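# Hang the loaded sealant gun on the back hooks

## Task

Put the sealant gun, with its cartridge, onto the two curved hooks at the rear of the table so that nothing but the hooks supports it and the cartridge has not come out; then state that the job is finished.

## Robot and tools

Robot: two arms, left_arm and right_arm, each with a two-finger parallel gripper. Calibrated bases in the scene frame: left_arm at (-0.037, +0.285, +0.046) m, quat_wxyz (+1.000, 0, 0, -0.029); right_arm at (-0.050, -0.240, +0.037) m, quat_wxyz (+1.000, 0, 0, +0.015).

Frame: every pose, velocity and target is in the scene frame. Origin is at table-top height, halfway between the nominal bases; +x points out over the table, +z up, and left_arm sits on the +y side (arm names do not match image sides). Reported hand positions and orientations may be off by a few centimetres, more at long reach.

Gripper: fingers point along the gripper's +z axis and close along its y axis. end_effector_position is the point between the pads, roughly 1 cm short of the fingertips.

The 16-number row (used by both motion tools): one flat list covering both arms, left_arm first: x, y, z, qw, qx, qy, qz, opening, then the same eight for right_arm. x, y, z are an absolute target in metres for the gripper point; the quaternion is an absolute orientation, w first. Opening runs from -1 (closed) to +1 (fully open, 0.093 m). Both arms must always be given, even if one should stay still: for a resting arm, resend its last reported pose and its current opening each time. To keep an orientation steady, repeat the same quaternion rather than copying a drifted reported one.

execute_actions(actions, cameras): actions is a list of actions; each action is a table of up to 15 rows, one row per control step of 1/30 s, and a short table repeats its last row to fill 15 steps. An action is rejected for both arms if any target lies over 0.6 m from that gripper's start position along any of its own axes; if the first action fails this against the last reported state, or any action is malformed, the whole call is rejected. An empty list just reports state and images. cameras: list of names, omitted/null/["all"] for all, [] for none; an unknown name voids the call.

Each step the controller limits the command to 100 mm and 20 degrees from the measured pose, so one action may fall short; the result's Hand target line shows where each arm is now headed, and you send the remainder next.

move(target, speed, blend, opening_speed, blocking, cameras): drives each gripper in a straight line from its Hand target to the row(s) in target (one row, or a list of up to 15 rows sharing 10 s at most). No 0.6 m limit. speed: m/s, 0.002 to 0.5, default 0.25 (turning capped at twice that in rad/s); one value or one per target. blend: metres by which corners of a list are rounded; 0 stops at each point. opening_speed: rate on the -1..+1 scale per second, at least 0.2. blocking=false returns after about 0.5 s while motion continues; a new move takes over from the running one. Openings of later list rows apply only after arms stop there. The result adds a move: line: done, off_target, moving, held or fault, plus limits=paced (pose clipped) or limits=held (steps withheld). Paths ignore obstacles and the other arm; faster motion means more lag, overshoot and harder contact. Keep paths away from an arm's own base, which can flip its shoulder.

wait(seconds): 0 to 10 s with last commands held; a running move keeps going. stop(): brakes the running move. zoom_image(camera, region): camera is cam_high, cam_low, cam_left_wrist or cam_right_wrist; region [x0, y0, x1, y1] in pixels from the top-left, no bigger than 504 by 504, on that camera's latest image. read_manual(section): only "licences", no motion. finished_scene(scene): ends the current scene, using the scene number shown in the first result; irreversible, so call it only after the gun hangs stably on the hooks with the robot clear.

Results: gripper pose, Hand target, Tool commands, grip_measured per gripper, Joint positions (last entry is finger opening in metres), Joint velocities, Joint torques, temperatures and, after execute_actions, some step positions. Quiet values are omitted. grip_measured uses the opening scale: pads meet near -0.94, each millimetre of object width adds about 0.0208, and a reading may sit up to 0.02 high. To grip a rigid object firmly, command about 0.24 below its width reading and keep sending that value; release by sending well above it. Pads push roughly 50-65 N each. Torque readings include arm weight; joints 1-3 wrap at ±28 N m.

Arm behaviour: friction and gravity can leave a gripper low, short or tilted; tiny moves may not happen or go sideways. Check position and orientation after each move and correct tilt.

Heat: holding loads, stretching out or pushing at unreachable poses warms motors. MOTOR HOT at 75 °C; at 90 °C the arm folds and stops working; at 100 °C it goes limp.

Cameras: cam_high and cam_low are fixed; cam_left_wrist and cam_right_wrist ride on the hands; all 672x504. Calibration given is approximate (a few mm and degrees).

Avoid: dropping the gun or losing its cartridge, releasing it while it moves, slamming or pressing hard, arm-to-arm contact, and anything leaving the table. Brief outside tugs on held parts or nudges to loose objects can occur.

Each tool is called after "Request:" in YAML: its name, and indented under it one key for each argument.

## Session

Request:
execute_actions:
  actions: []

Request:
zoom_image:
  camera: "cam_high"
  region: [200, 130, 500, 355]

Scene clock: 0.00 s.
left_arm: end_effector_position=(+0.3402, +0.2541, +0.1773) grip_measured=+1.000 end_effector_quat_wxyz=(+0.669, +0.024, +0.742, -0.033) | right_arm: end_effector_position=(+0.3274, -0.2560, +0.1600) grip_measured=+1.000 end_effector_quat_wxyz=(+0.656, +0.054, +0.753, -0.006)
Joint positions: left_arm=[-0.024 1.555 0.248 1.204 0.001 -0.018 0.093] | right_arm=[-0.043 1.555 0.249 1.166 0.067 0.072 0.093]
Joint velocities: within noise
Joint torques (N m): no reading
Heat: left arm: 41 °C; right arm: 40 °C.
Hand target: left_arm +0.3413, +0.2540, +0.1805; +0.672, +0.024, +0.739, -0.034 | right_arm +0.3293, -0.2561, +0.1656; +0.663, +0.054, +0.747, -0.005
Tool commands: left_gripper/opening=+1.0 right_gripper/opening=+1.0
camera_calibration:
cam_left_wrist: T_world_to_cam=[[-0.0725213, -0.996972, 0.0280639, 0.27403], [-0.513929, 0.0132396, -0.85773, 0.364359], [0.854762, -0.0766266, -0.513333, -0.0963849], [0, 0, 0, 1]] pos_world=[0.289514, 0.26099, 0.255354]
cam_right_wrist: T_world_to_cam=[[-0.137893, -0.989698, -0.0385265, -0.204985], [-0.560265, 0.110019, -0.820974, 0.376747], [0.816755, -0.0916212, -0.569664, -0.115609], [0, 0, 0, 1]] pos_world=[0.277236, -0.254914, 0.235544]

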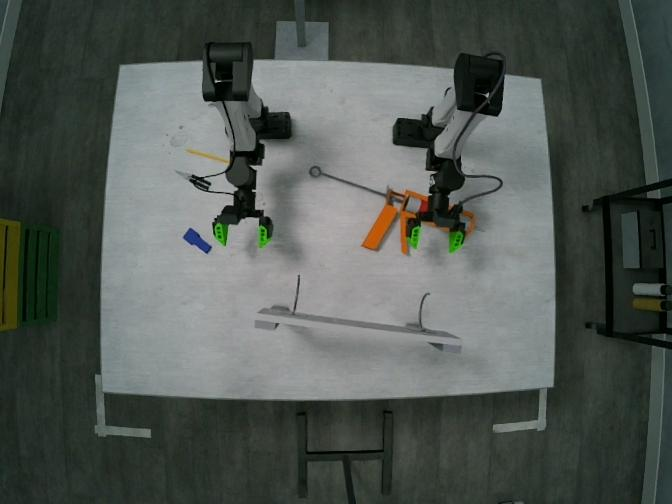

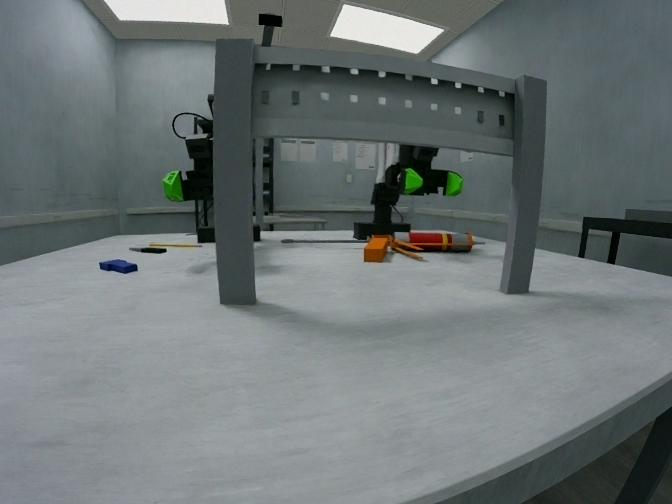

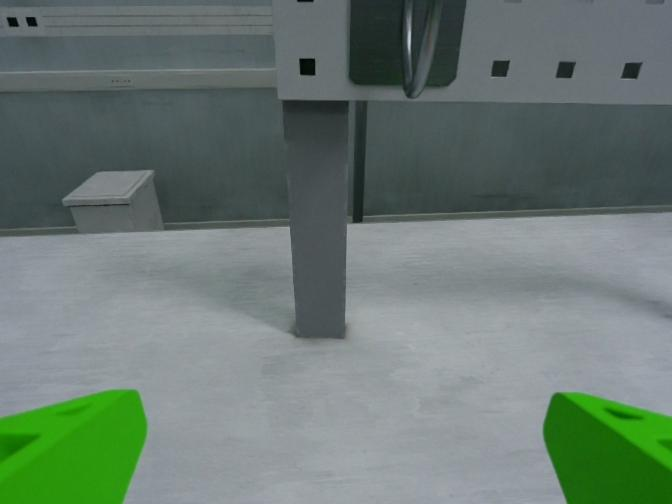

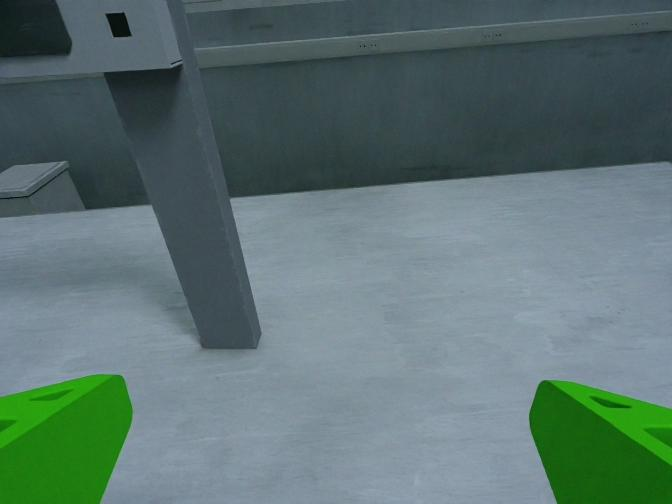

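Scaled by 1.680 from the camera's 672x504 image, which has a finer 960x720 frame.

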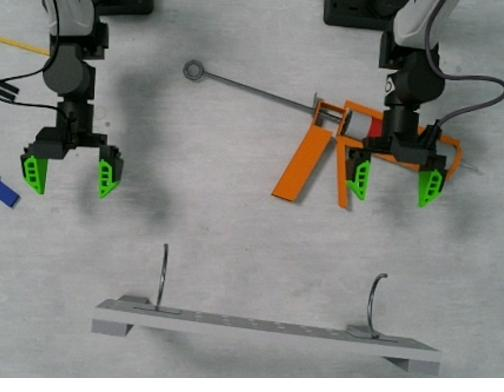

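Request:
move:
  target:
    - [0.21,0.255,0.19,0,-0.595,0.804,0,1,0.25,-0.37,0.33,0.673,-0.218,0.676,0.206,1]
  speed: 0.4
  cameras: ["cam_high","cam_left_wrist","cam_right_wrist"]

Request:
zoom_image:
  camera: "cam_high"
  region: [300, 140, 500, 290]

Scene clock: 25.57 s.
left_arm: end_effector_position=(+0.2067, +0.2562, +0.1880) grip_measured=+1.000 end_effector_quat_wxyz=(+0.005, -0.589, +0.808, +0.003) | right_arm: end_effector_position=(+0.2494, -0.3670, +0.3232) grip_measured=+1.000 end_effector_quat_wxyz=(+0.676, -0.209, +0.676, +0.207)
Joint positions: left_arm=[-0.068 1.468 1.262 -1.362 -0.012 -1.384 0.093] | right_arm=[-0.976 1.345 0.776 0.528 -1.543 -0.043 0.093]
Joint torques (N m): left_arm=[0.57 -3.84 7.08 0.45 0.09 -0.06] | right_arm=[-0.14 -4.29 8.43 1.3 -0.14 -0.06]
Hand target: left_arm +0.2100, +0.2550, +0.1900; +0.000, -0.595, +0.804, +0.000 | right_arm +0.2500, -0.3699, +0.3300; +0.676, -0.216, +0.674, +0.205
Off the commanded pose: left_arm 0.004 m, 1 deg | right_arm 0.007 m, 1 deg.
joint sent to its limit (right arm) — joint 5 (wrist yaw), lower limit. The joint targets still meet the commanded pose.
move: done
camera_calibration:
cam_left_wrist: T_world_to_cam=[[0.955026, -0.296473, -0.00529197, -0.119441], [-0.268231, -0.871384, 0.410783, 0.242214], [-0.126397, -0.390889, -0.911718, 0.381554], [0, 0, 0, 1]]
cam_right_wrist: T_world_to_cam=[[0.518942, -0.854598, 0.019033, -0.4521], [-0.374482, -0.247301, -0.893647, 0.325236], [0.768416, 0.456623, -0.448367, 0.204982], [0, 0, 0, 1]]
Images, in order: cam_high, cam_left_wrist, cam_right_wrist.

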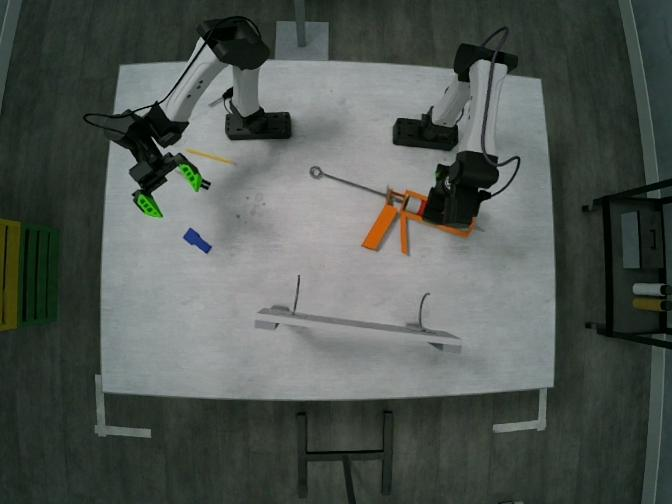

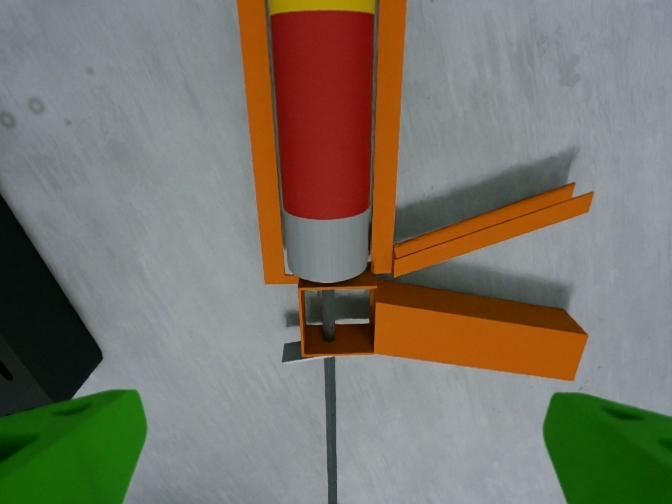

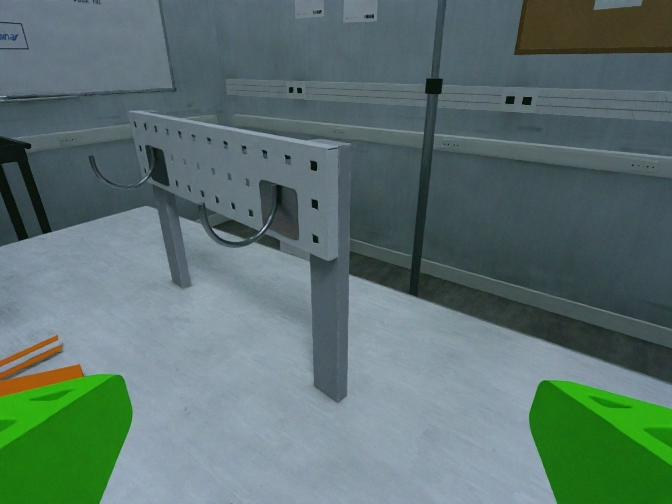

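Scaled by 2.520 from the camera's 672x504 image, which has a finer 960x720 frame.

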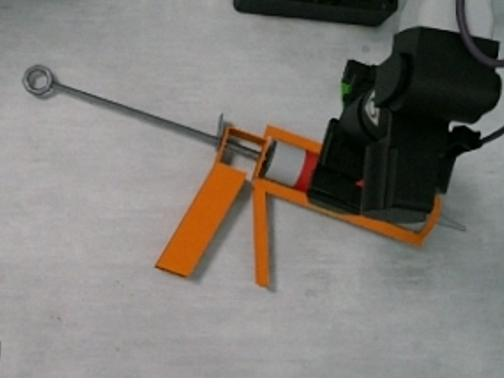

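Request:
move:
  target:
    - [0.201,0.265,0.08,0,-0.595,0.804,0,1,0.25,-0.37,0.33,0.676,-0.216,0.674,0.205,1]
    - [0.201,0.265,0.016,0,-0.595,0.804,0,1,0.25,-0.37,0.33,0.676,-0.216,0.674,0.205,1]
  speed: [0.25,0.08]
  blend: 0.02
  cameras: ["cam_left_wrist"]

Scene clock: 40.87 s.
left_arm: end_effector_position=(+0.1953, +0.2661, +0.0327) grip_measured=+1.000 end_effector_quat_wxyz=(-0.003, -0.596, +0.803, +0.009) | right_arm: end_effector_position=(+0.2493, -0.3668, +0.3231) grip_measured=+1.000 end_effector_quat_wxyz=(+0.675, -0.209, +0.676, +0.208)
Joint positions: left_arm=[-0.03 1.62 0.755 -0.722 -0.009 -1.365 0.093] | right_arm=[-0.976 1.345 0.776 0.527 -1.544 -0.043 0.093]
Joint torques (N m): left_arm=[0.44 -1.57 2.29 1.4 0.04 0.1] | right_arm=[-0.06 -4.22 8.32 1.38 -0.14 -0.02]
Hand target: left_arm +0.1996, +0.2652, +0.0178; +0.000, -0.595, +0.804, +0.001 | right_arm +0.2499, -0.3699, +0.3300; +0.677, -0.216, +0.674, +0.205
Off the commanded pose: left_arm 0.018 m, 1 deg | right_arm 0.008 m, 1 deg.
joint sent to its limit (right arm) — joint 5 (wrist yaw), lower limit. The joint targets still meet the commanded pose.
move: off_target (left_arm)
camera_calibration:
cam_left_wrist: T_world_to_cam=[[0.960203, -0.278202, -0.0247808, -0.111658], [-0.243002, -0.875851, 0.416936, 0.307695], [-0.137697, -0.394321, -0.908598, 0.245478], [0, 0, 0, 1]]
Images, in order: cam_left_wrist.

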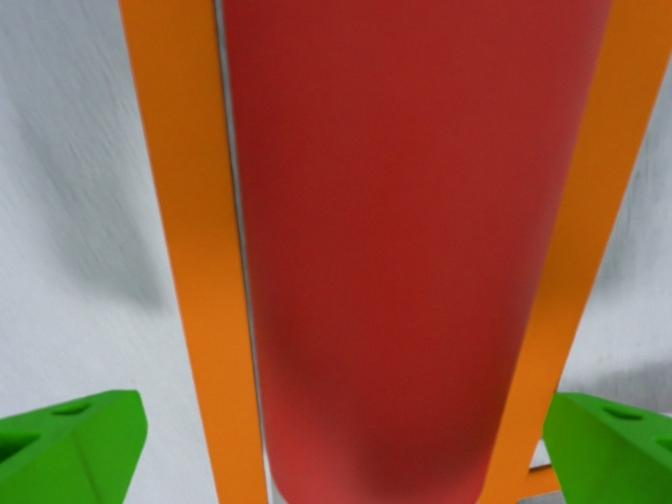

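Request:
move:
  target: [0.207,0.263,0.07,0,-0.595,0.804,0,1,0.25,-0.37,0.33,0.676,-0.216,0.674,0.205,1]
  speed: 0.08
  cameras: ["cam_left_wrist"]

Scene clock: 47.40 s.
left_arm: end_effector_position=(+0.2009, +0.2657, +0.0606) grip_measured=+1.000 end_effector_quat_wxyz=(-0.009, -0.596, +0.803, +0.014) | right_arm: end_effector_position=(+0.2493, -0.3668, +0.3231) grip_measured=+1.000 end_effector_quat_wxyz=(+0.675, -0.209, +0.676, +0.208)
Joint positions: left_arm=[-0.03 1.59 0.853 -0.866 -0.009 -1.365 0.093] | right_arm=[-0.976 1.345 0.776 0.527 -1.545 -0.043 0.093]
Joint torques (N m): left_arm=[-0.14 -8.14 6.01 0.38 0.06 0.04] | right_arm=[-0.13 -4.25 8.36 1.38 -0.14 -0.02]
Hand target: left_arm +0.2069, +0.2631, +0.0698; +0.000, -0.595, +0.804, +0.000 | right_arm +0.2499, -0.3699, +0.3300; +0.677, -0.216, +0.674, +0.205
Off the commanded pose: left_arm 0.011 m, 2 deg | right_arm 0.008 m, 1 deg.
joint sent to its limit (right arm) — joint 5 (wrist yaw), lower limit. The joint targets still meet the commanded pose.
move: off_target (left_arm)
camera_calibration:
cam_left_wrist: T_world_to_cam=[[0.959606, -0.278525, -0.0397436, -0.115397], [-0.236977, -0.87631, 0.419432, 0.295769], [-0.15165, -0.393071, -0.906917, 0.273761], [0, 0, 0, 1]]
Images, in order: cam_left_wrist.

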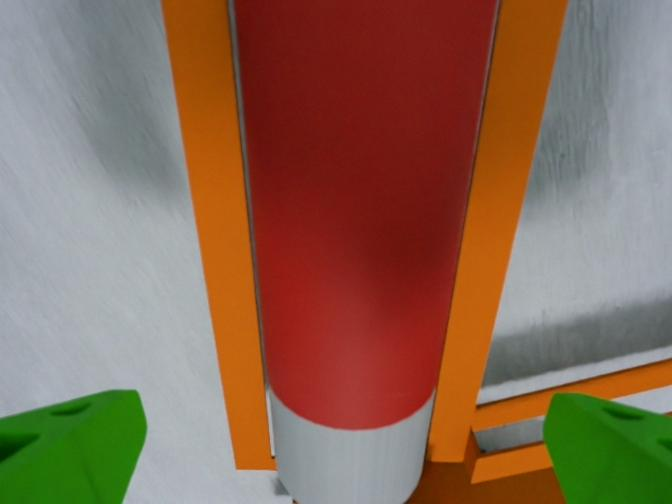

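Request:
move:
  target: [0.212,0.277,0.062,0,-0.595,0.804,0,1,0.25,-0.37,0.33,0.676,-0.216,0.674,0.205,1]
  speed: 0.1
  cameras: ["cam_left_wrist"]

Scene clock: 60.03 s.
left_arm: end_effector_position=(+0.2055, +0.2777, +0.0605) grip_measured=+1.000 end_effector_quat_wxyz=(-0.004, -0.597, +0.802, +0.009) | right_arm: end_effector_position=(+0.2493, -0.3668, +0.3231) grip_measured=+1.000 end_effector_quat_wxyz=(+0.675, -0.209, +0.676, +0.208)
Joint positions: left_arm=[0.021 1.59 0.853 -0.85 -0.009 -1.316 0.093] | right_arm=[-0.976 1.345 0.776 0.527 -1.545 -0.043 0.093]
Joint torques (N m): left_arm=[0.54 -5.22 5.76 0.61 0.03 0.11] | right_arm=[-0.13 -4.22 8.34 1.39 -0.14 -0.01]
Hand target: left_arm +0.2119, +0.2770, +0.0621; +0.000, -0.595, +0.804, +0.000 | right_arm +0.2499, -0.3699, +0.3300; +0.677, -0.216, +0.674, +0.205
Off the commanded pose: left_arm 0.007 m, 1 deg | right_arm 0.008 m, 1 deg.
joint sent to its limit (right arm) — joint 5 (wrist yaw), lower limit. The joint targets still meet the commanded pose.
move: done
camera_calibration:
cam_left_wrist: T_world_to_cam=[[0.960847, -0.276019, -0.0242106, -0.118315], [-0.241087, -0.875904, 0.417934, 0.308224], [-0.136564, -0.395734, -0.908155, 0.276796], [0, 0, 0, 1]]
Images, in order: cam_left_wrist.

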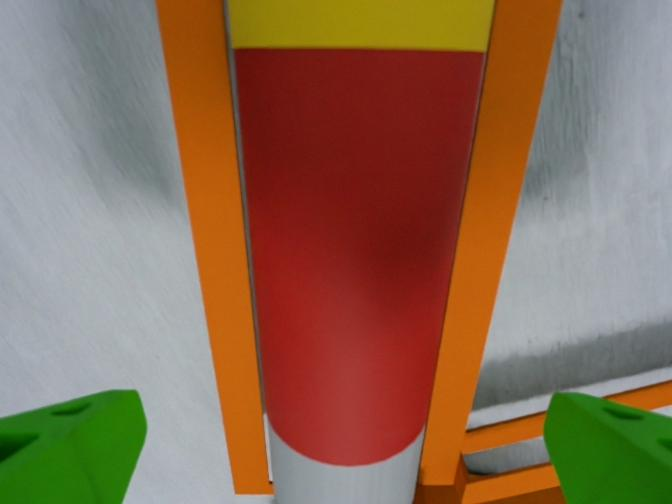

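Request:
move:
  target: [0.216,0.281,0.016,0,-0.595,0.804,0,1,0.25,-0.37,0.33,0.676,-0.216,0.674,0.205,1]
  speed: 0.06
  cameras: ["cam_left_wrist"]

Scene clock: 68.07 s.
left_arm: end_effector_position=(+0.2147, +0.2811, +0.0211) grip_measured=+1.000 end_effector_quat_wxyz=(+0.002, -0.597, +0.802, +0.004) | right_arm: end_effector_position=(+0.2493, -0.3668, +0.3231) grip_measured=+1.000 end_effector_quat_wxyz=(+0.675, -0.209, +0.676, +0.208)
Joint positions: left_arm=[0.036 1.705 0.792 -0.66 -0.009 -1.3 0.093] | right_arm=[-0.976 1.345 0.776 0.527 -1.545 -0.043 0.093]
Joint torques (N m): left_arm=[0.57 -4.85 3.92 0.78 0.04 0.13] | right_arm=[-0.2 -4.21 8.34 1.4 -0.13 -0.01]
Hand target: left_arm +0.2159, +0.2810, +0.0162; +0.000, -0.595, +0.804, +0.000 | right_arm +0.2499, -0.3699, +0.3300; +0.677, -0.216, +0.674, +0.205
Off the commanded pose: left_arm 0.005 m, 1 deg | right_arm 0.008 m, 1 deg.
joint sent to its limit (right arm) — joint 5 (wrist yaw), lower limit. The joint targets still meet the commanded pose.
move: done
camera_calibration:
cam_left_wrist: T_world_to_cam=[[0.960669, -0.277493, -0.0106486, -0.126989], [-0.248235, -0.875303, 0.414998, 0.331322], [-0.12448, -0.396032, -0.90976, 0.24117], [0, 0, 0, 1]]
Images, in order: cam_left_wrist.

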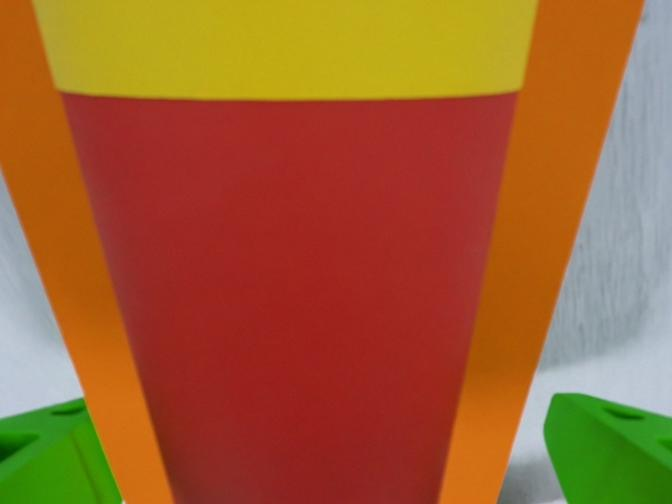

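Request:
move:
  target: [0.211,0.282,0.016,0,-0.595,0.804,0,0.1,0.25,-0.37,0.33,0.676,-0.216,0.674,0.205,1]
  opening_speed: 0.6
  speed: 0.03
  cameras: ["cam_high","cam_low","cam_left_wrist"]

Scene clock: 74.40 s.
left_arm: end_effector_position=(+0.2082, +0.2821, +0.0177) grip_measured=+0.593 end_effector_quat_wxyz=(-0.004, -0.596, +0.803, +0.009) | right_arm: end_effector_position=(+0.2493, -0.3668, +0.3231) grip_measured=+1.000 end_effector_quat_wxyz=(+0.675, -0.209, +0.676, +0.208)
Joint positions: left_arm=[0.039 1.705 0.774 -0.657 -0.009 -1.295 0.074] | right_arm=[-0.976 1.345 0.776 0.527 -1.545 -0.043 0.093]
Joint torques (N m): left_arm=[0.61 -6.31 3.64 0.75 0.04 0.09] | right_arm=[-0.21 -4.26 8.36 1.4 -0.11 -0.01]
Hand target: left_arm +0.2109, +0.2820, +0.0161; +0.000, -0.595, +0.804, +0.000 | right_arm +0.2499, -0.3699, +0.3300; +0.677, -0.216, +0.674, +0.205
Off the commanded pose: left_arm 0.003 m, 1 deg | right_arm 0.008 m, 1 deg.
joint sent to its limit (right arm) — joint 5 (wrist yaw), lower limit. The joint targets still meet the commanded pose.
move: done
camera_calibration:
cam_left_wrist: T_world_to_cam=[[0.959968, -0.278954, -0.0254115, -0.119713], [-0.243193, -0.875031, 0.418542, 0.330794], [-0.13899, -0.395607, -0.907842, 0.240525], [0, 0, 0, 1]]
Images, in order: cam_high, cam_low, cam_left_wrist.

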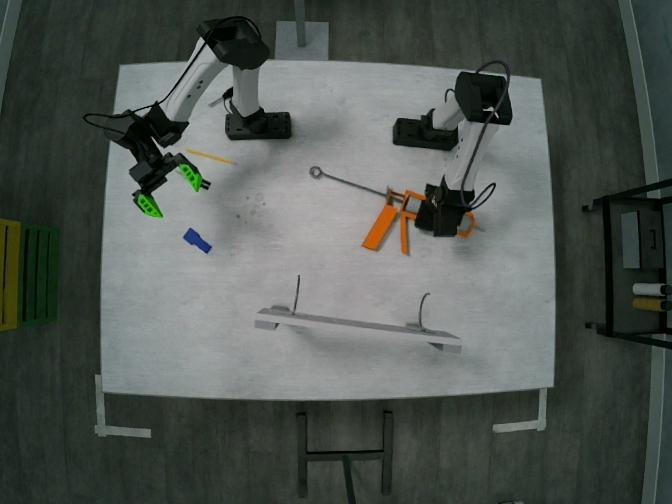

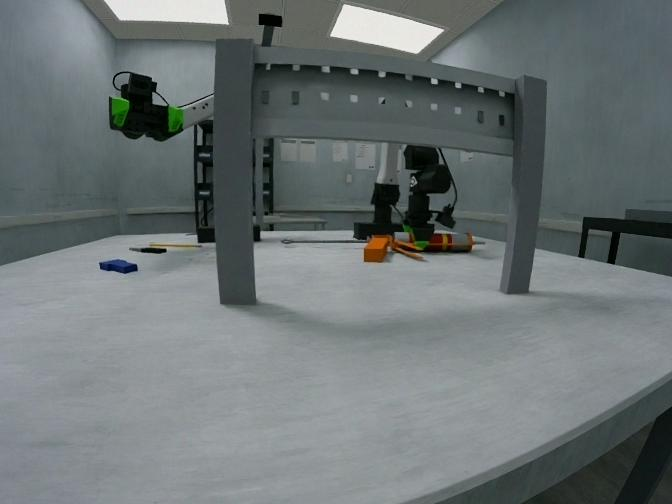

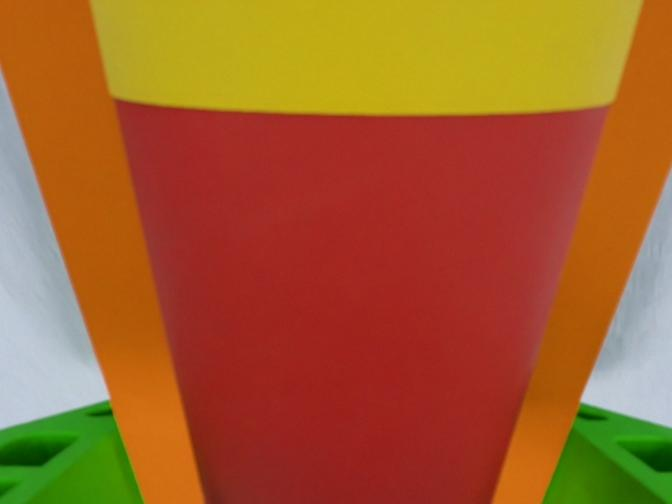

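Request:
move:
  target:
    - [0.22,0.27,0.15,0,-0.595,0.804,0,0,0.25,-0.37,0.33,0.676,-0.216,0.674,0.205,1]
    - [0.39,0.03,0.18,0,0.122,0.9925,0,0,0.25,-0.37,0.33,0.676,-0.216,0.674,0.205,1]
    - [0.375,0.01,0.21,0,0.753,0.658,0,0,0.25,-0.37,0.33,0.676,-0.216,0.674,0.205,1]
  speed: [0.15,0.3,0.32]
  blend: 0.03
  cameras: ["cam_high"]

Request:
move:
  target:
    - [0.29,0.0,0.25,0,0.753,0.658,0,0,0.25,-0.37,0.33,0.676,-0.216,0.674,0.205,1]
    - [0.31,0.0,0.42,0.646,0.409,0.496,0.412,0,0.25,-0.37,0.33,0.676,-0.216,0.674,0.205,1]
  speed: [0.25,0.3]
  blend: 0.04
  cameras: ["cam_high","cam_low","cam_right_wrist"]

Scene clock: 99.13 s.
left_arm: end_effector_position=(+0.3715, +0.0082, +0.1611) grip_measured=+0.588 end_effector_quat_wxyz=(+0.052, +0.748, +0.662, +0.005) | right_arm: end_effector_position=(+0.2493, -0.3668, +0.3231) grip_measured=+1.000 end_effector_quat_wxyz=(+0.675, -0.209, +0.676, +0.208)
Joint positions: left_arm=[-0.532 2.494 2.593 -1.565 0.017 1.102 0.073] | right_arm=[-0.976 1.345 0.776 0.527 -1.545 -0.043 0.093]
Joint torques (N m): left_arm=[0.1 -21.59 8.81 0.56 -0.09 0.1] | right_arm=[-0.13 -4.22 8.35 1.4 -0.15 -0.03]
Heat: left arm: 44 °C; right arm: 45 °C.
Hand target: left_arm +0.3730, +0.0111, +0.2079; +0.098, +0.748, +0.656, +0.025 | right_arm +0.2499, -0.3699, +0.3300; +0.677, -0.216, +0.674, +0.205
Off the commanded pose: left_arm 0.049 m, 6 deg | right_arm 0.008 m, 1 deg.
joint sent to its limit (left arm) — joint 4 (wrist pitch), lower limit. The joint targets are off in orientation, not in position.
joint sent to its limit (right arm) — joint 5 (wrist yaw), lower limit. The joint targets still meet the commanded pose.
move: off_target (left_arm)
Images, in order: cam_high.

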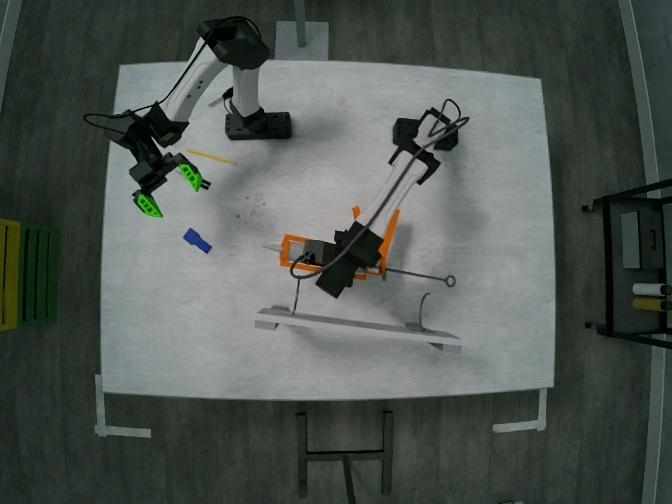

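Scene clock: 104.20 s.
left_arm: end_effector_position=(+0.3084, -0.0055, +0.3652) grip_measured=+0.588 end_effector_quat_wxyz=(+0.584, +0.482, +0.509, +0.409) | right_arm: end_effector_position=(+0.2493, -0.3668, +0.3231) grip_measured=+1.000 end_effector_quat_wxyz=(+0.675, -0.209, +0.676, +0.208)
Joint positions: left_arm=[-0.92 1.502 1.014 0.513 -0.828 1.387 0.073] | right_arm=[-0.976 1.345 0.776 0.527 -1.545 -0.043 0.093]
Joint torques (N m): left_arm=[0.68 -9.1 8.9 3.99 -0.09 0.39] | right_arm=[-0.16 -4.21 8.29 1.4 -0.14 -0.03]
Hand target: left_arm +0.3060, +0.0046, +0.4177; +0.642, +0.411, +0.501, +0.410 | right_arm +0.2499, -0.3699, +0.3300; +0.677, -0.216, +0.674, +0.205
Off the commanded pose: left_arm 0.055 m, 11 deg | right_arm 0.008 m, 1 deg.
joint sent to its limit (right arm) — joint 5 (wrist yaw), lower limit. The joint targets still meet the commanded pose.
move: off_target (left_arm); limits=paced
camera_calibration:
cam_right_wrist: T_world_to_cam=[[0.520255, -0.853823, 0.0178874, -0.451512], [-0.374659, -0.24701, -0.893654, 0.325317], [0.767441, 0.458227, -0.448401, 0.205803], [0, 0, 0, 1]]
Images, in order: cam_high, cam_low, cam_right_wrist.

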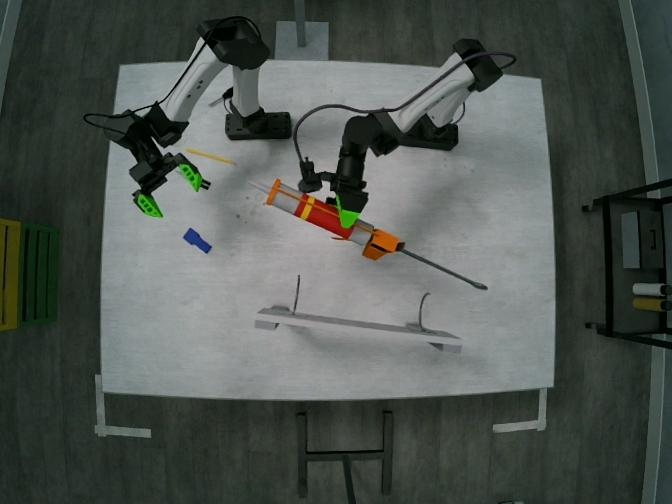

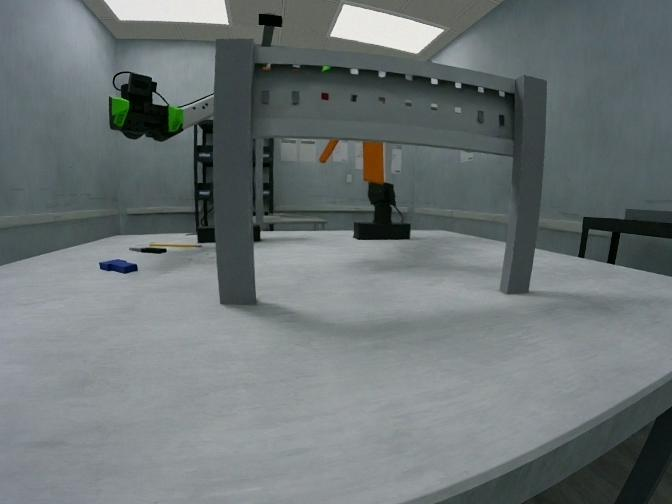

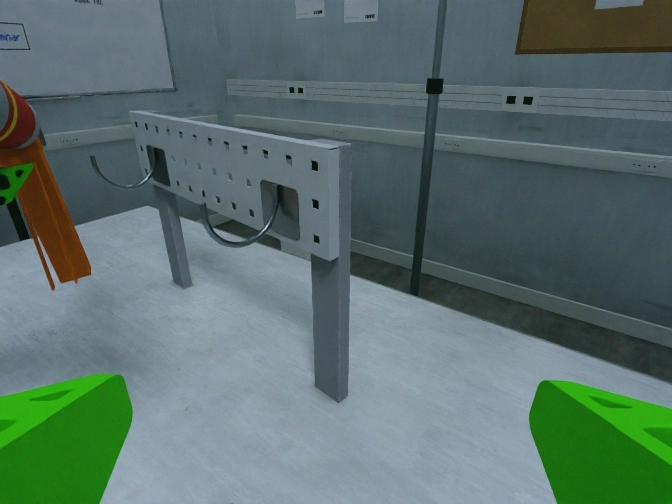

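Request:
wait:
  seconds: 0.1
  cameras: ["cam_left_wrist","cam_high"]

Scene clock: 110.70 s.
left_arm: end_effector_position=(+0.3084, -0.0054, +0.3653) grip_measured=+0.588 end_effector_quat_wxyz=(+0.584, +0.482, +0.509, +0.409) | right_arm: end_effector_position=(+0.2492, -0.3667, +0.3231) grip_measured=+1.000 end_effector_quat_wxyz=(+0.675, -0.209, +0.676, +0.208)
Joint positions: left_arm=[-0.92 1.502 1.014 0.513 -0.829 1.388 0.073] | right_arm=[-0.976 1.345 0.776 0.527 -1.545 -0.043 0.093]
Joint torques (N m): left_arm=[0.65 -9.07 8.84 4 -0.07 0.4] | right_arm=[-0.2 -4.21 8.36 1.4 -0.14 -0.03]
Hand target: left_arm +0.3060, +0.0046, +0.4177; +0.642, +0.411, +0.501, +0.410 | right_arm +0.2499, -0.3699, +0.3300; +0.677, -0.216, +0.674, +0.205
Tool commands: left_gripper/opening=+0.0 right_gripper/opening=+1.0
Off the commanded pose: left_arm 0.055 m, 11 deg | right_arm 0.008 m, 1 deg.
wait: 0.10 s; at rest from the start
camera_calibration:
cam_left_wrist: T_world_to_cam=[[-0.00840136, -0.211836, -0.977269, 0.35947], [-0.283716, 0.937647, -0.200808, 0.206736], [0.958872, 0.27558, -0.0679787, -0.185456], [0, 0, 0, 1]]
Images, in order: cam_high, cam_left_wrist.

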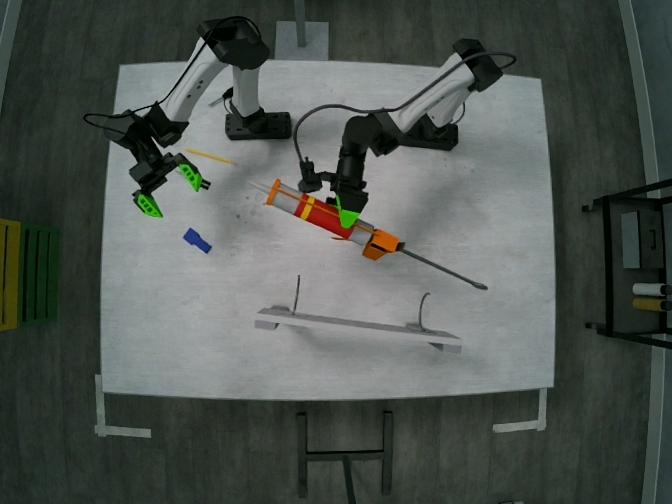

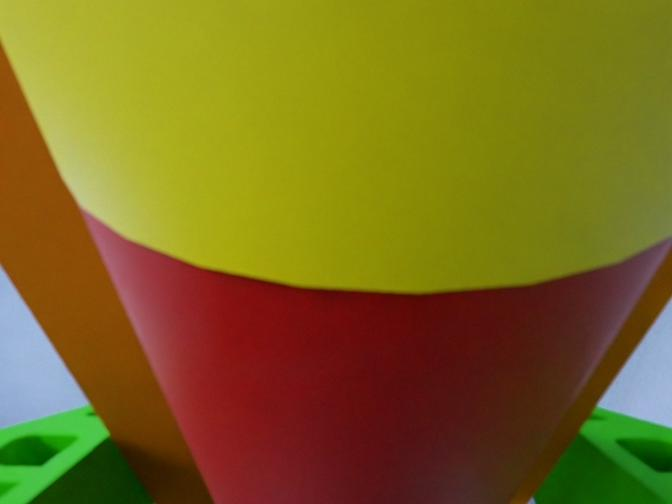

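Request:
move:
  target: [0.395,0.0,0.445,0.589,0.343,0.544,0.490,-0.1,0.25,-0.37,0.33,0.676,-0.216,0.674,0.205,1]
  speed: 0.2
  cameras: ["cam_high","cam_low","cam_right_wrist"]

Request:
zoom_image:
  camera: "cam_high"
  region: [210, 210, 490, 360]

Scene clock: 130.73 s.
left_arm: end_effector_position=(+0.3938, -0.0023, +0.3826) grip_measured=+0.588 end_effector_quat_wxyz=(+0.528, +0.414, +0.556, +0.492) | right_arm: end_effector_position=(+0.2492, -0.3667, +0.3231) grip_measured=+1.000 end_effector_quat_wxyz=(+0.675, -0.209, +0.676, +0.208)
Joint positions: left_arm=[-0.801 1.807 1.387 0.492 -0.967 1.449 0.073] | right_arm=[-0.976 1.345 0.776 0.527 -1.545 -0.043 0.093]
Joint torques (N m): left_arm=[0.24 -11.96 11.85 3.6 0.05 0.43] | right_arm=[-0.18 -4.21 8.32 1.4 -0.14 -0.02]
Heat: left arm: 54 °C; right arm: 45 °C.
Hand target: left_arm +0.3890, +0.0053, +0.4422; +0.586, +0.344, +0.548, +0.488 | right_arm +0.2499, -0.3699, +0.3300; +0.677, -0.216, +0.674, +0.205
Off the commanded pose: left_arm 0.062 m, 11 deg | right_arm 0.008 m, 1 deg.
joint sent to its limit (right arm) — joint 5 (wrist yaw), lower limit. The joint targets still meet the commanded pose.
move: off_target (left_arm)
camera_calibration:
cam_right_wrist: T_world_to_cam=[[0.520581, -0.853625, 0.0178861, -0.451456], [-0.374553, -0.247145, -0.893661, 0.325245], [0.767272, 0.458523, -0.448387, 0.205954], [0, 0, 0, 1]]
Images, in order: cam_high, cam_low, cam_right_wrist.

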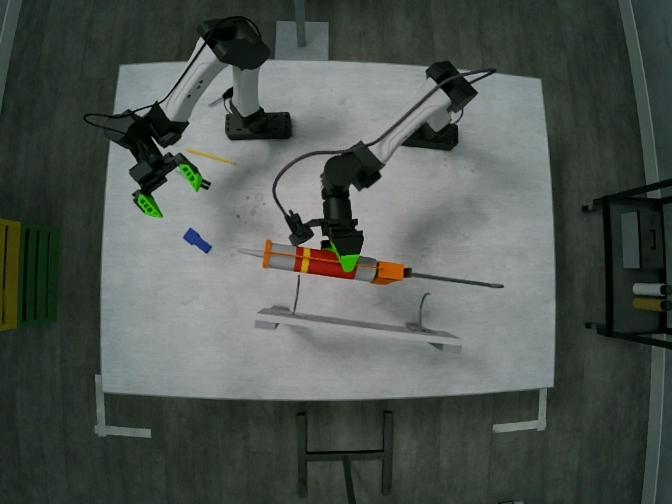

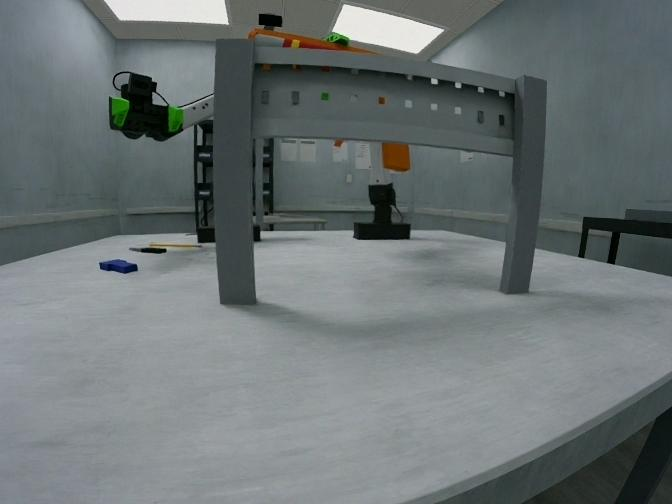

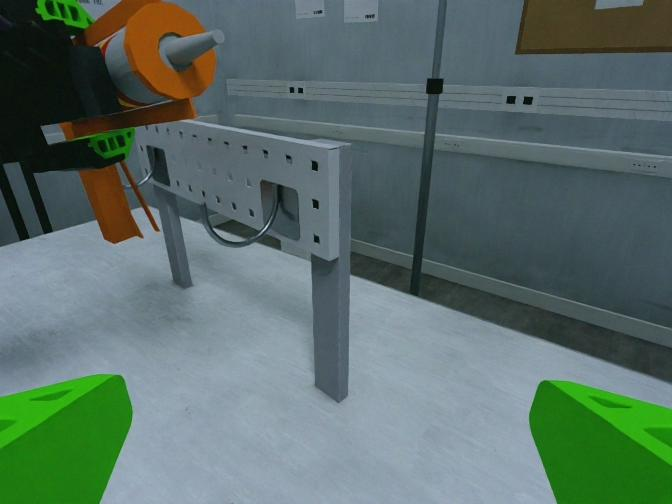

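Scaled by 1.800 from the camera's 672x504 image, which has a finer 960x720 frame.

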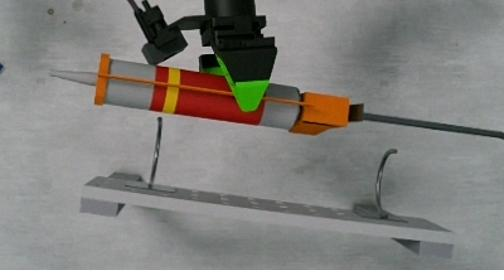

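Request:
move:
  target: [0.487,-0.010,0.44,0.561,0.366,0.553,0.496,-0.1,0.25,-0.37,0.33,0.676,-0.216,0.674,0.205,1]
  speed: 0.13
  cameras: ["cam_high","cam_right_wrist"]

Request:
zoom_image:
  camera: "cam_high"
  region: [210, 230, 490, 360]

Scene clock: 152.30 s.
left_arm: end_effector_position=(+0.4836, -0.0098, +0.3661) grip_measured=+0.588 end_effector_quat_wxyz=(+0.486, +0.442, +0.569, +0.495) | right_arm: end_effector_position=(+0.2492, -0.3667, +0.3231) grip_measured=+1.000 end_effector_quat_wxyz=(+0.675, -0.209, +0.676, +0.208)
Joint positions: left_arm=[-0.673 2.084 1.796 0.228 -0.863 1.41 0.073] | right_arm=[-0.976 1.345 0.776 0.527 -1.545 -0.043 0.093]
Joint torques (N m): left_arm=[0.14 -15.61 12.21 3.75 -0.02 0.29] | right_arm=[-0.17 -4.16 8.28 1.41 -0.12 -0.02]
Hand target: left_arm +0.4776, -0.0034, +0.4371; +0.559, +0.367, +0.556, +0.494 | right_arm +0.2499, -0.3699, +0.3300; +0.677, -0.216, +0.674, +0.205
Off the commanded pose: left_arm 0.074 m, 12 deg | right_arm 0.008 m, 1 deg.
joint sent to its limit (right arm) — joint 5 (wrist yaw), lower limit. The joint targets still meet the commanded pose.
move: off_target (left_arm)
camera_calibration:
cam_right_wrist: T_world_to_cam=[[0.520581, -0.853625, 0.0178861, -0.451456], [-0.374553, -0.247145, -0.893661, 0.325245], [0.767272, 0.458523, -0.448387, 0.205954], [0, 0, 0, 1]]
Images, in order: cam_high, cam_right_wrist.

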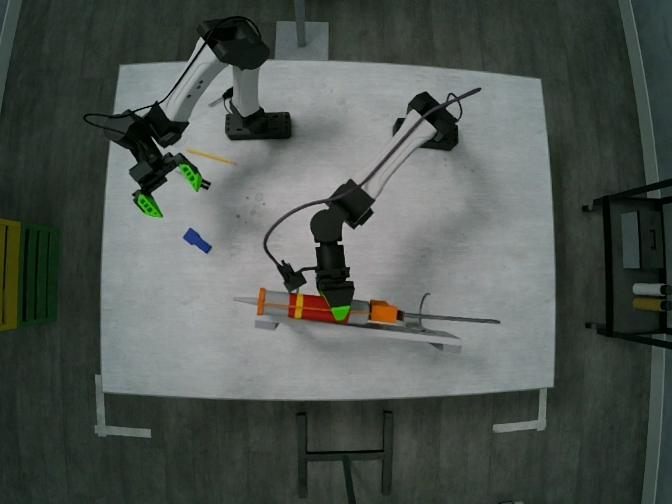

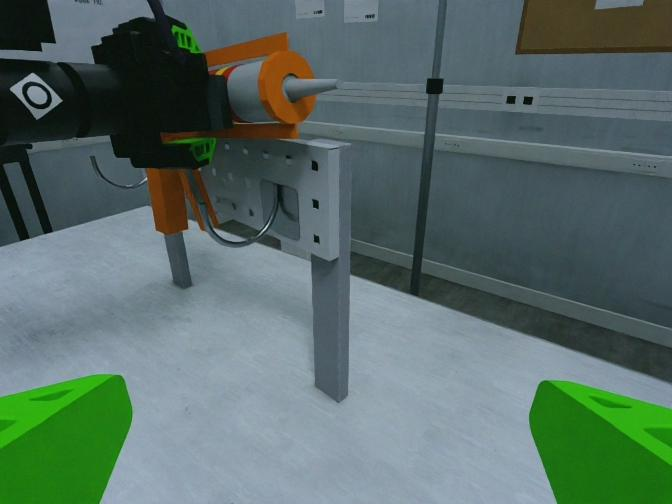

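Scaled by 1.800 from the camera's 672x504 image, which has a finer 960x720 frame.

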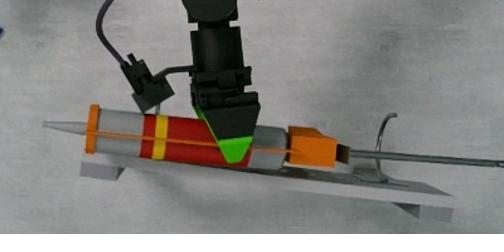

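Request:
move:
  target:
    - [0.474,-0.008,0.42,0.561,0.385,0.540,0.496,-0.1,0.25,-0.37,0.33,0.676,-0.216,0.674,0.205,1]
    - [0.476,-0.008,0.345,0.561,0.385,0.540,0.496,-0.1,0.25,-0.37,0.33,0.676,-0.216,0.674,0.205,1]
  speed: 0.09
  blend: 0.01
  cameras: ["cam_high","cam_right_wrist"]

Request:
zoom_image:
  camera: "cam_high"
  region: [210, 230, 490, 360]

Request:
zoom_image:
  camera: "cam_right_wrist"
  region: [50, 60, 400, 320]

Scene clock: 174.07 s.
left_arm: end_effector_position=(+0.4749, -0.0067, +0.2999) grip_measured=+0.588 end_effector_quat_wxyz=(+0.509, +0.436, +0.562, +0.485) | right_arm: end_effector_position=(+0.2492, -0.3667, +0.3231) grip_measured=+1.000 end_effector_quat_wxyz=(+0.675, -0.209, +0.676, +0.208)
Joint positions: left_arm=[-0.673 2.091 1.507 0.566 -0.831 1.407 0.073] | right_arm=[-0.976 1.345 0.776 0.527 -1.545 -0.043 0.093]
Joint torques (N m): left_arm=[-0.03 -14.01 8.13 3.78 -0.04 0.46] | right_arm=[-0.24 -4.22 8.29 1.42 -0.13 -0.02]
Heat: left arm: 62 °C; right arm: 46 °C.
Hand target: left_arm +0.4725, -0.0053, +0.3441; +0.557, +0.386, +0.545, +0.494 | right_arm +0.2499, -0.3699, +0.3300; +0.677, -0.216, +0.674, +0.205
Off the commanded pose: left_arm 0.045 m, 9 deg | right_arm 0.008 m, 1 deg.
joint sent to its limit (right arm) — joint 5 (wrist yaw), lower limit. The joint targets still meet the commanded pose.
move: off_target (left_arm)
camera_calibration:
cam_right_wrist: T_world_to_cam=[[0.520581, -0.853625, 0.0178861, -0.451456], [-0.374553, -0.247145, -0.893661, 0.325245], [0.767272, 0.458523, -0.448387, 0.205954], [0, 0, 0, 1]]
Images, in order: cam_high, cam_right_wrist.

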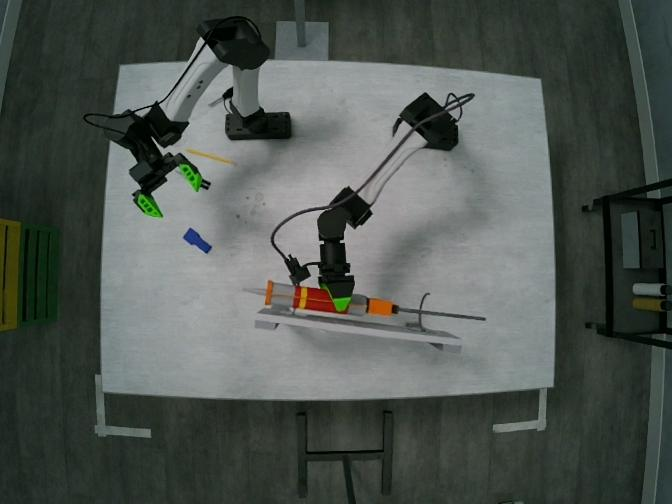

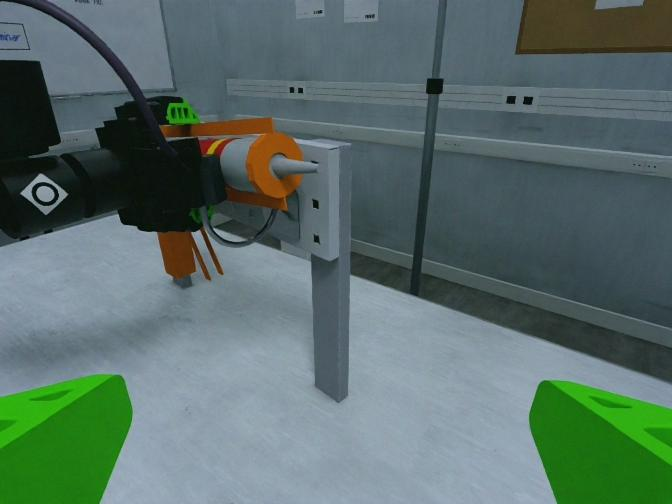

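Scaled by 1.800 from the camera's 672x504 image, which has a finer 960x720 frame.

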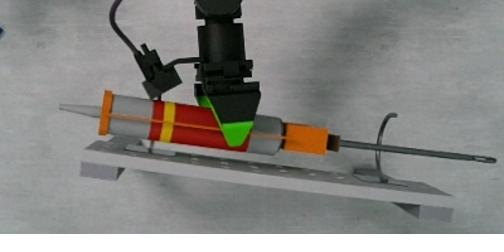

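Scaled by 1.440 from the camera's 672x504 image, which has a finer 960x720 frame.

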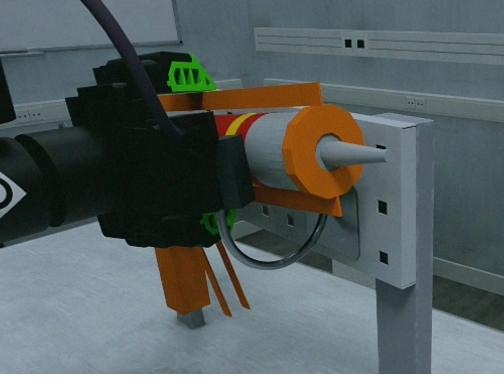

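Request:
move:
  target: [0.469,-0.007,0.29,0.556,0.392,0.540,0.496,-0.1,0.25,-0.37,0.33,0.676,-0.216,0.674,0.205,1]
  speed: 0.06
  cameras: ["cam_high","cam_right_wrist"]

Request:
zoom_image:
  camera: "cam_high"
  region: [210, 230, 490, 360]

Request:
zoom_image:
  camera: "cam_right_wrist"
  region: [50, 60, 400, 320]

Scene clock: 190.53 s.
left_arm: end_effector_position=(+0.4701, -0.0014, +0.2930) grip_measured=+0.588 end_effector_quat_wxyz=(+0.567, +0.372, +0.560, +0.476) | right_arm: end_effector_position=(+0.2492, -0.3667, +0.3231) grip_measured=+1.000 end_effector_quat_wxyz=(+0.675, -0.209, +0.676, +0.208)
Joint positions: left_arm=[-0.673 2.132 1.413 0.863 -0.838 1.392 0.073] | right_arm=[-0.976 1.345 0.776 0.527 -1.545 -0.043 0.093]
Joint torques (N m): left_arm=[-0.62 -11.33 5.85 2.56 0.1 0.71] | right_arm=[-0.17 -4.23 8.36 1.39 -0.13 -0.02]
Hand target: left_arm +0.4688, -0.0069, +0.2901; +0.555, +0.392, +0.542, +0.494 | right_arm +0.2499, -0.3699, +0.3300; +0.677, -0.216, +0.674, +0.205
Off the commanded pose: left_arm 0.006 m, 4 deg | right_arm 0.008 m, 1 deg.
joint sent to its limit (right arm) — joint 5 (wrist yaw), lower limit. The joint targets still meet the commanded pose.
move: off_target (left_arm)
camera_calibration:
cam_right_wrist: T_world_to_cam=[[0.520581, -0.853625, 0.0178861, -0.451456], [-0.374553, -0.247145, -0.893661, 0.325245], [0.767272, 0.458523, -0.448387, 0.205954], [0, 0, 0, 1]]
Images, in order: cam_high, cam_right_wrist.

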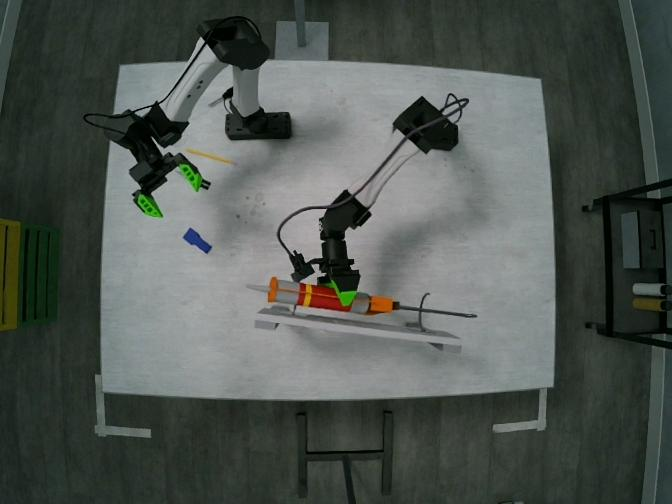

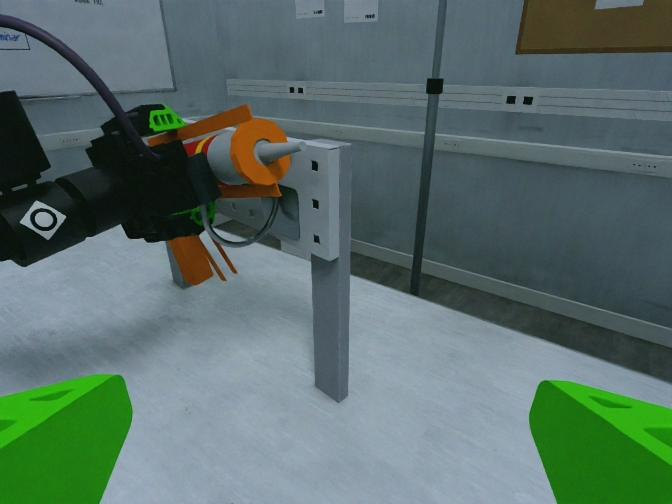

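Scaled by 1.800 from the camera's 672x504 image, which has a finer 960x720 frame.

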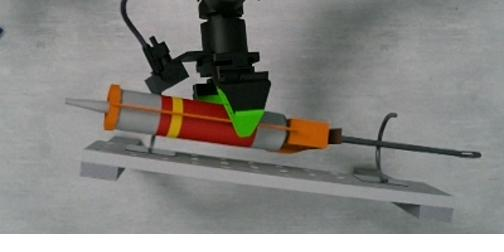

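Scaled by 1.440 from the camera's 672x504 image, which has a finer 960x720 frame.

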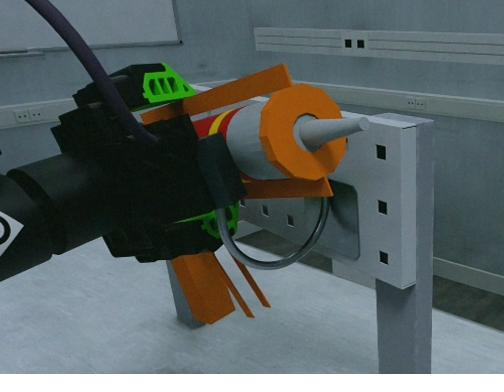

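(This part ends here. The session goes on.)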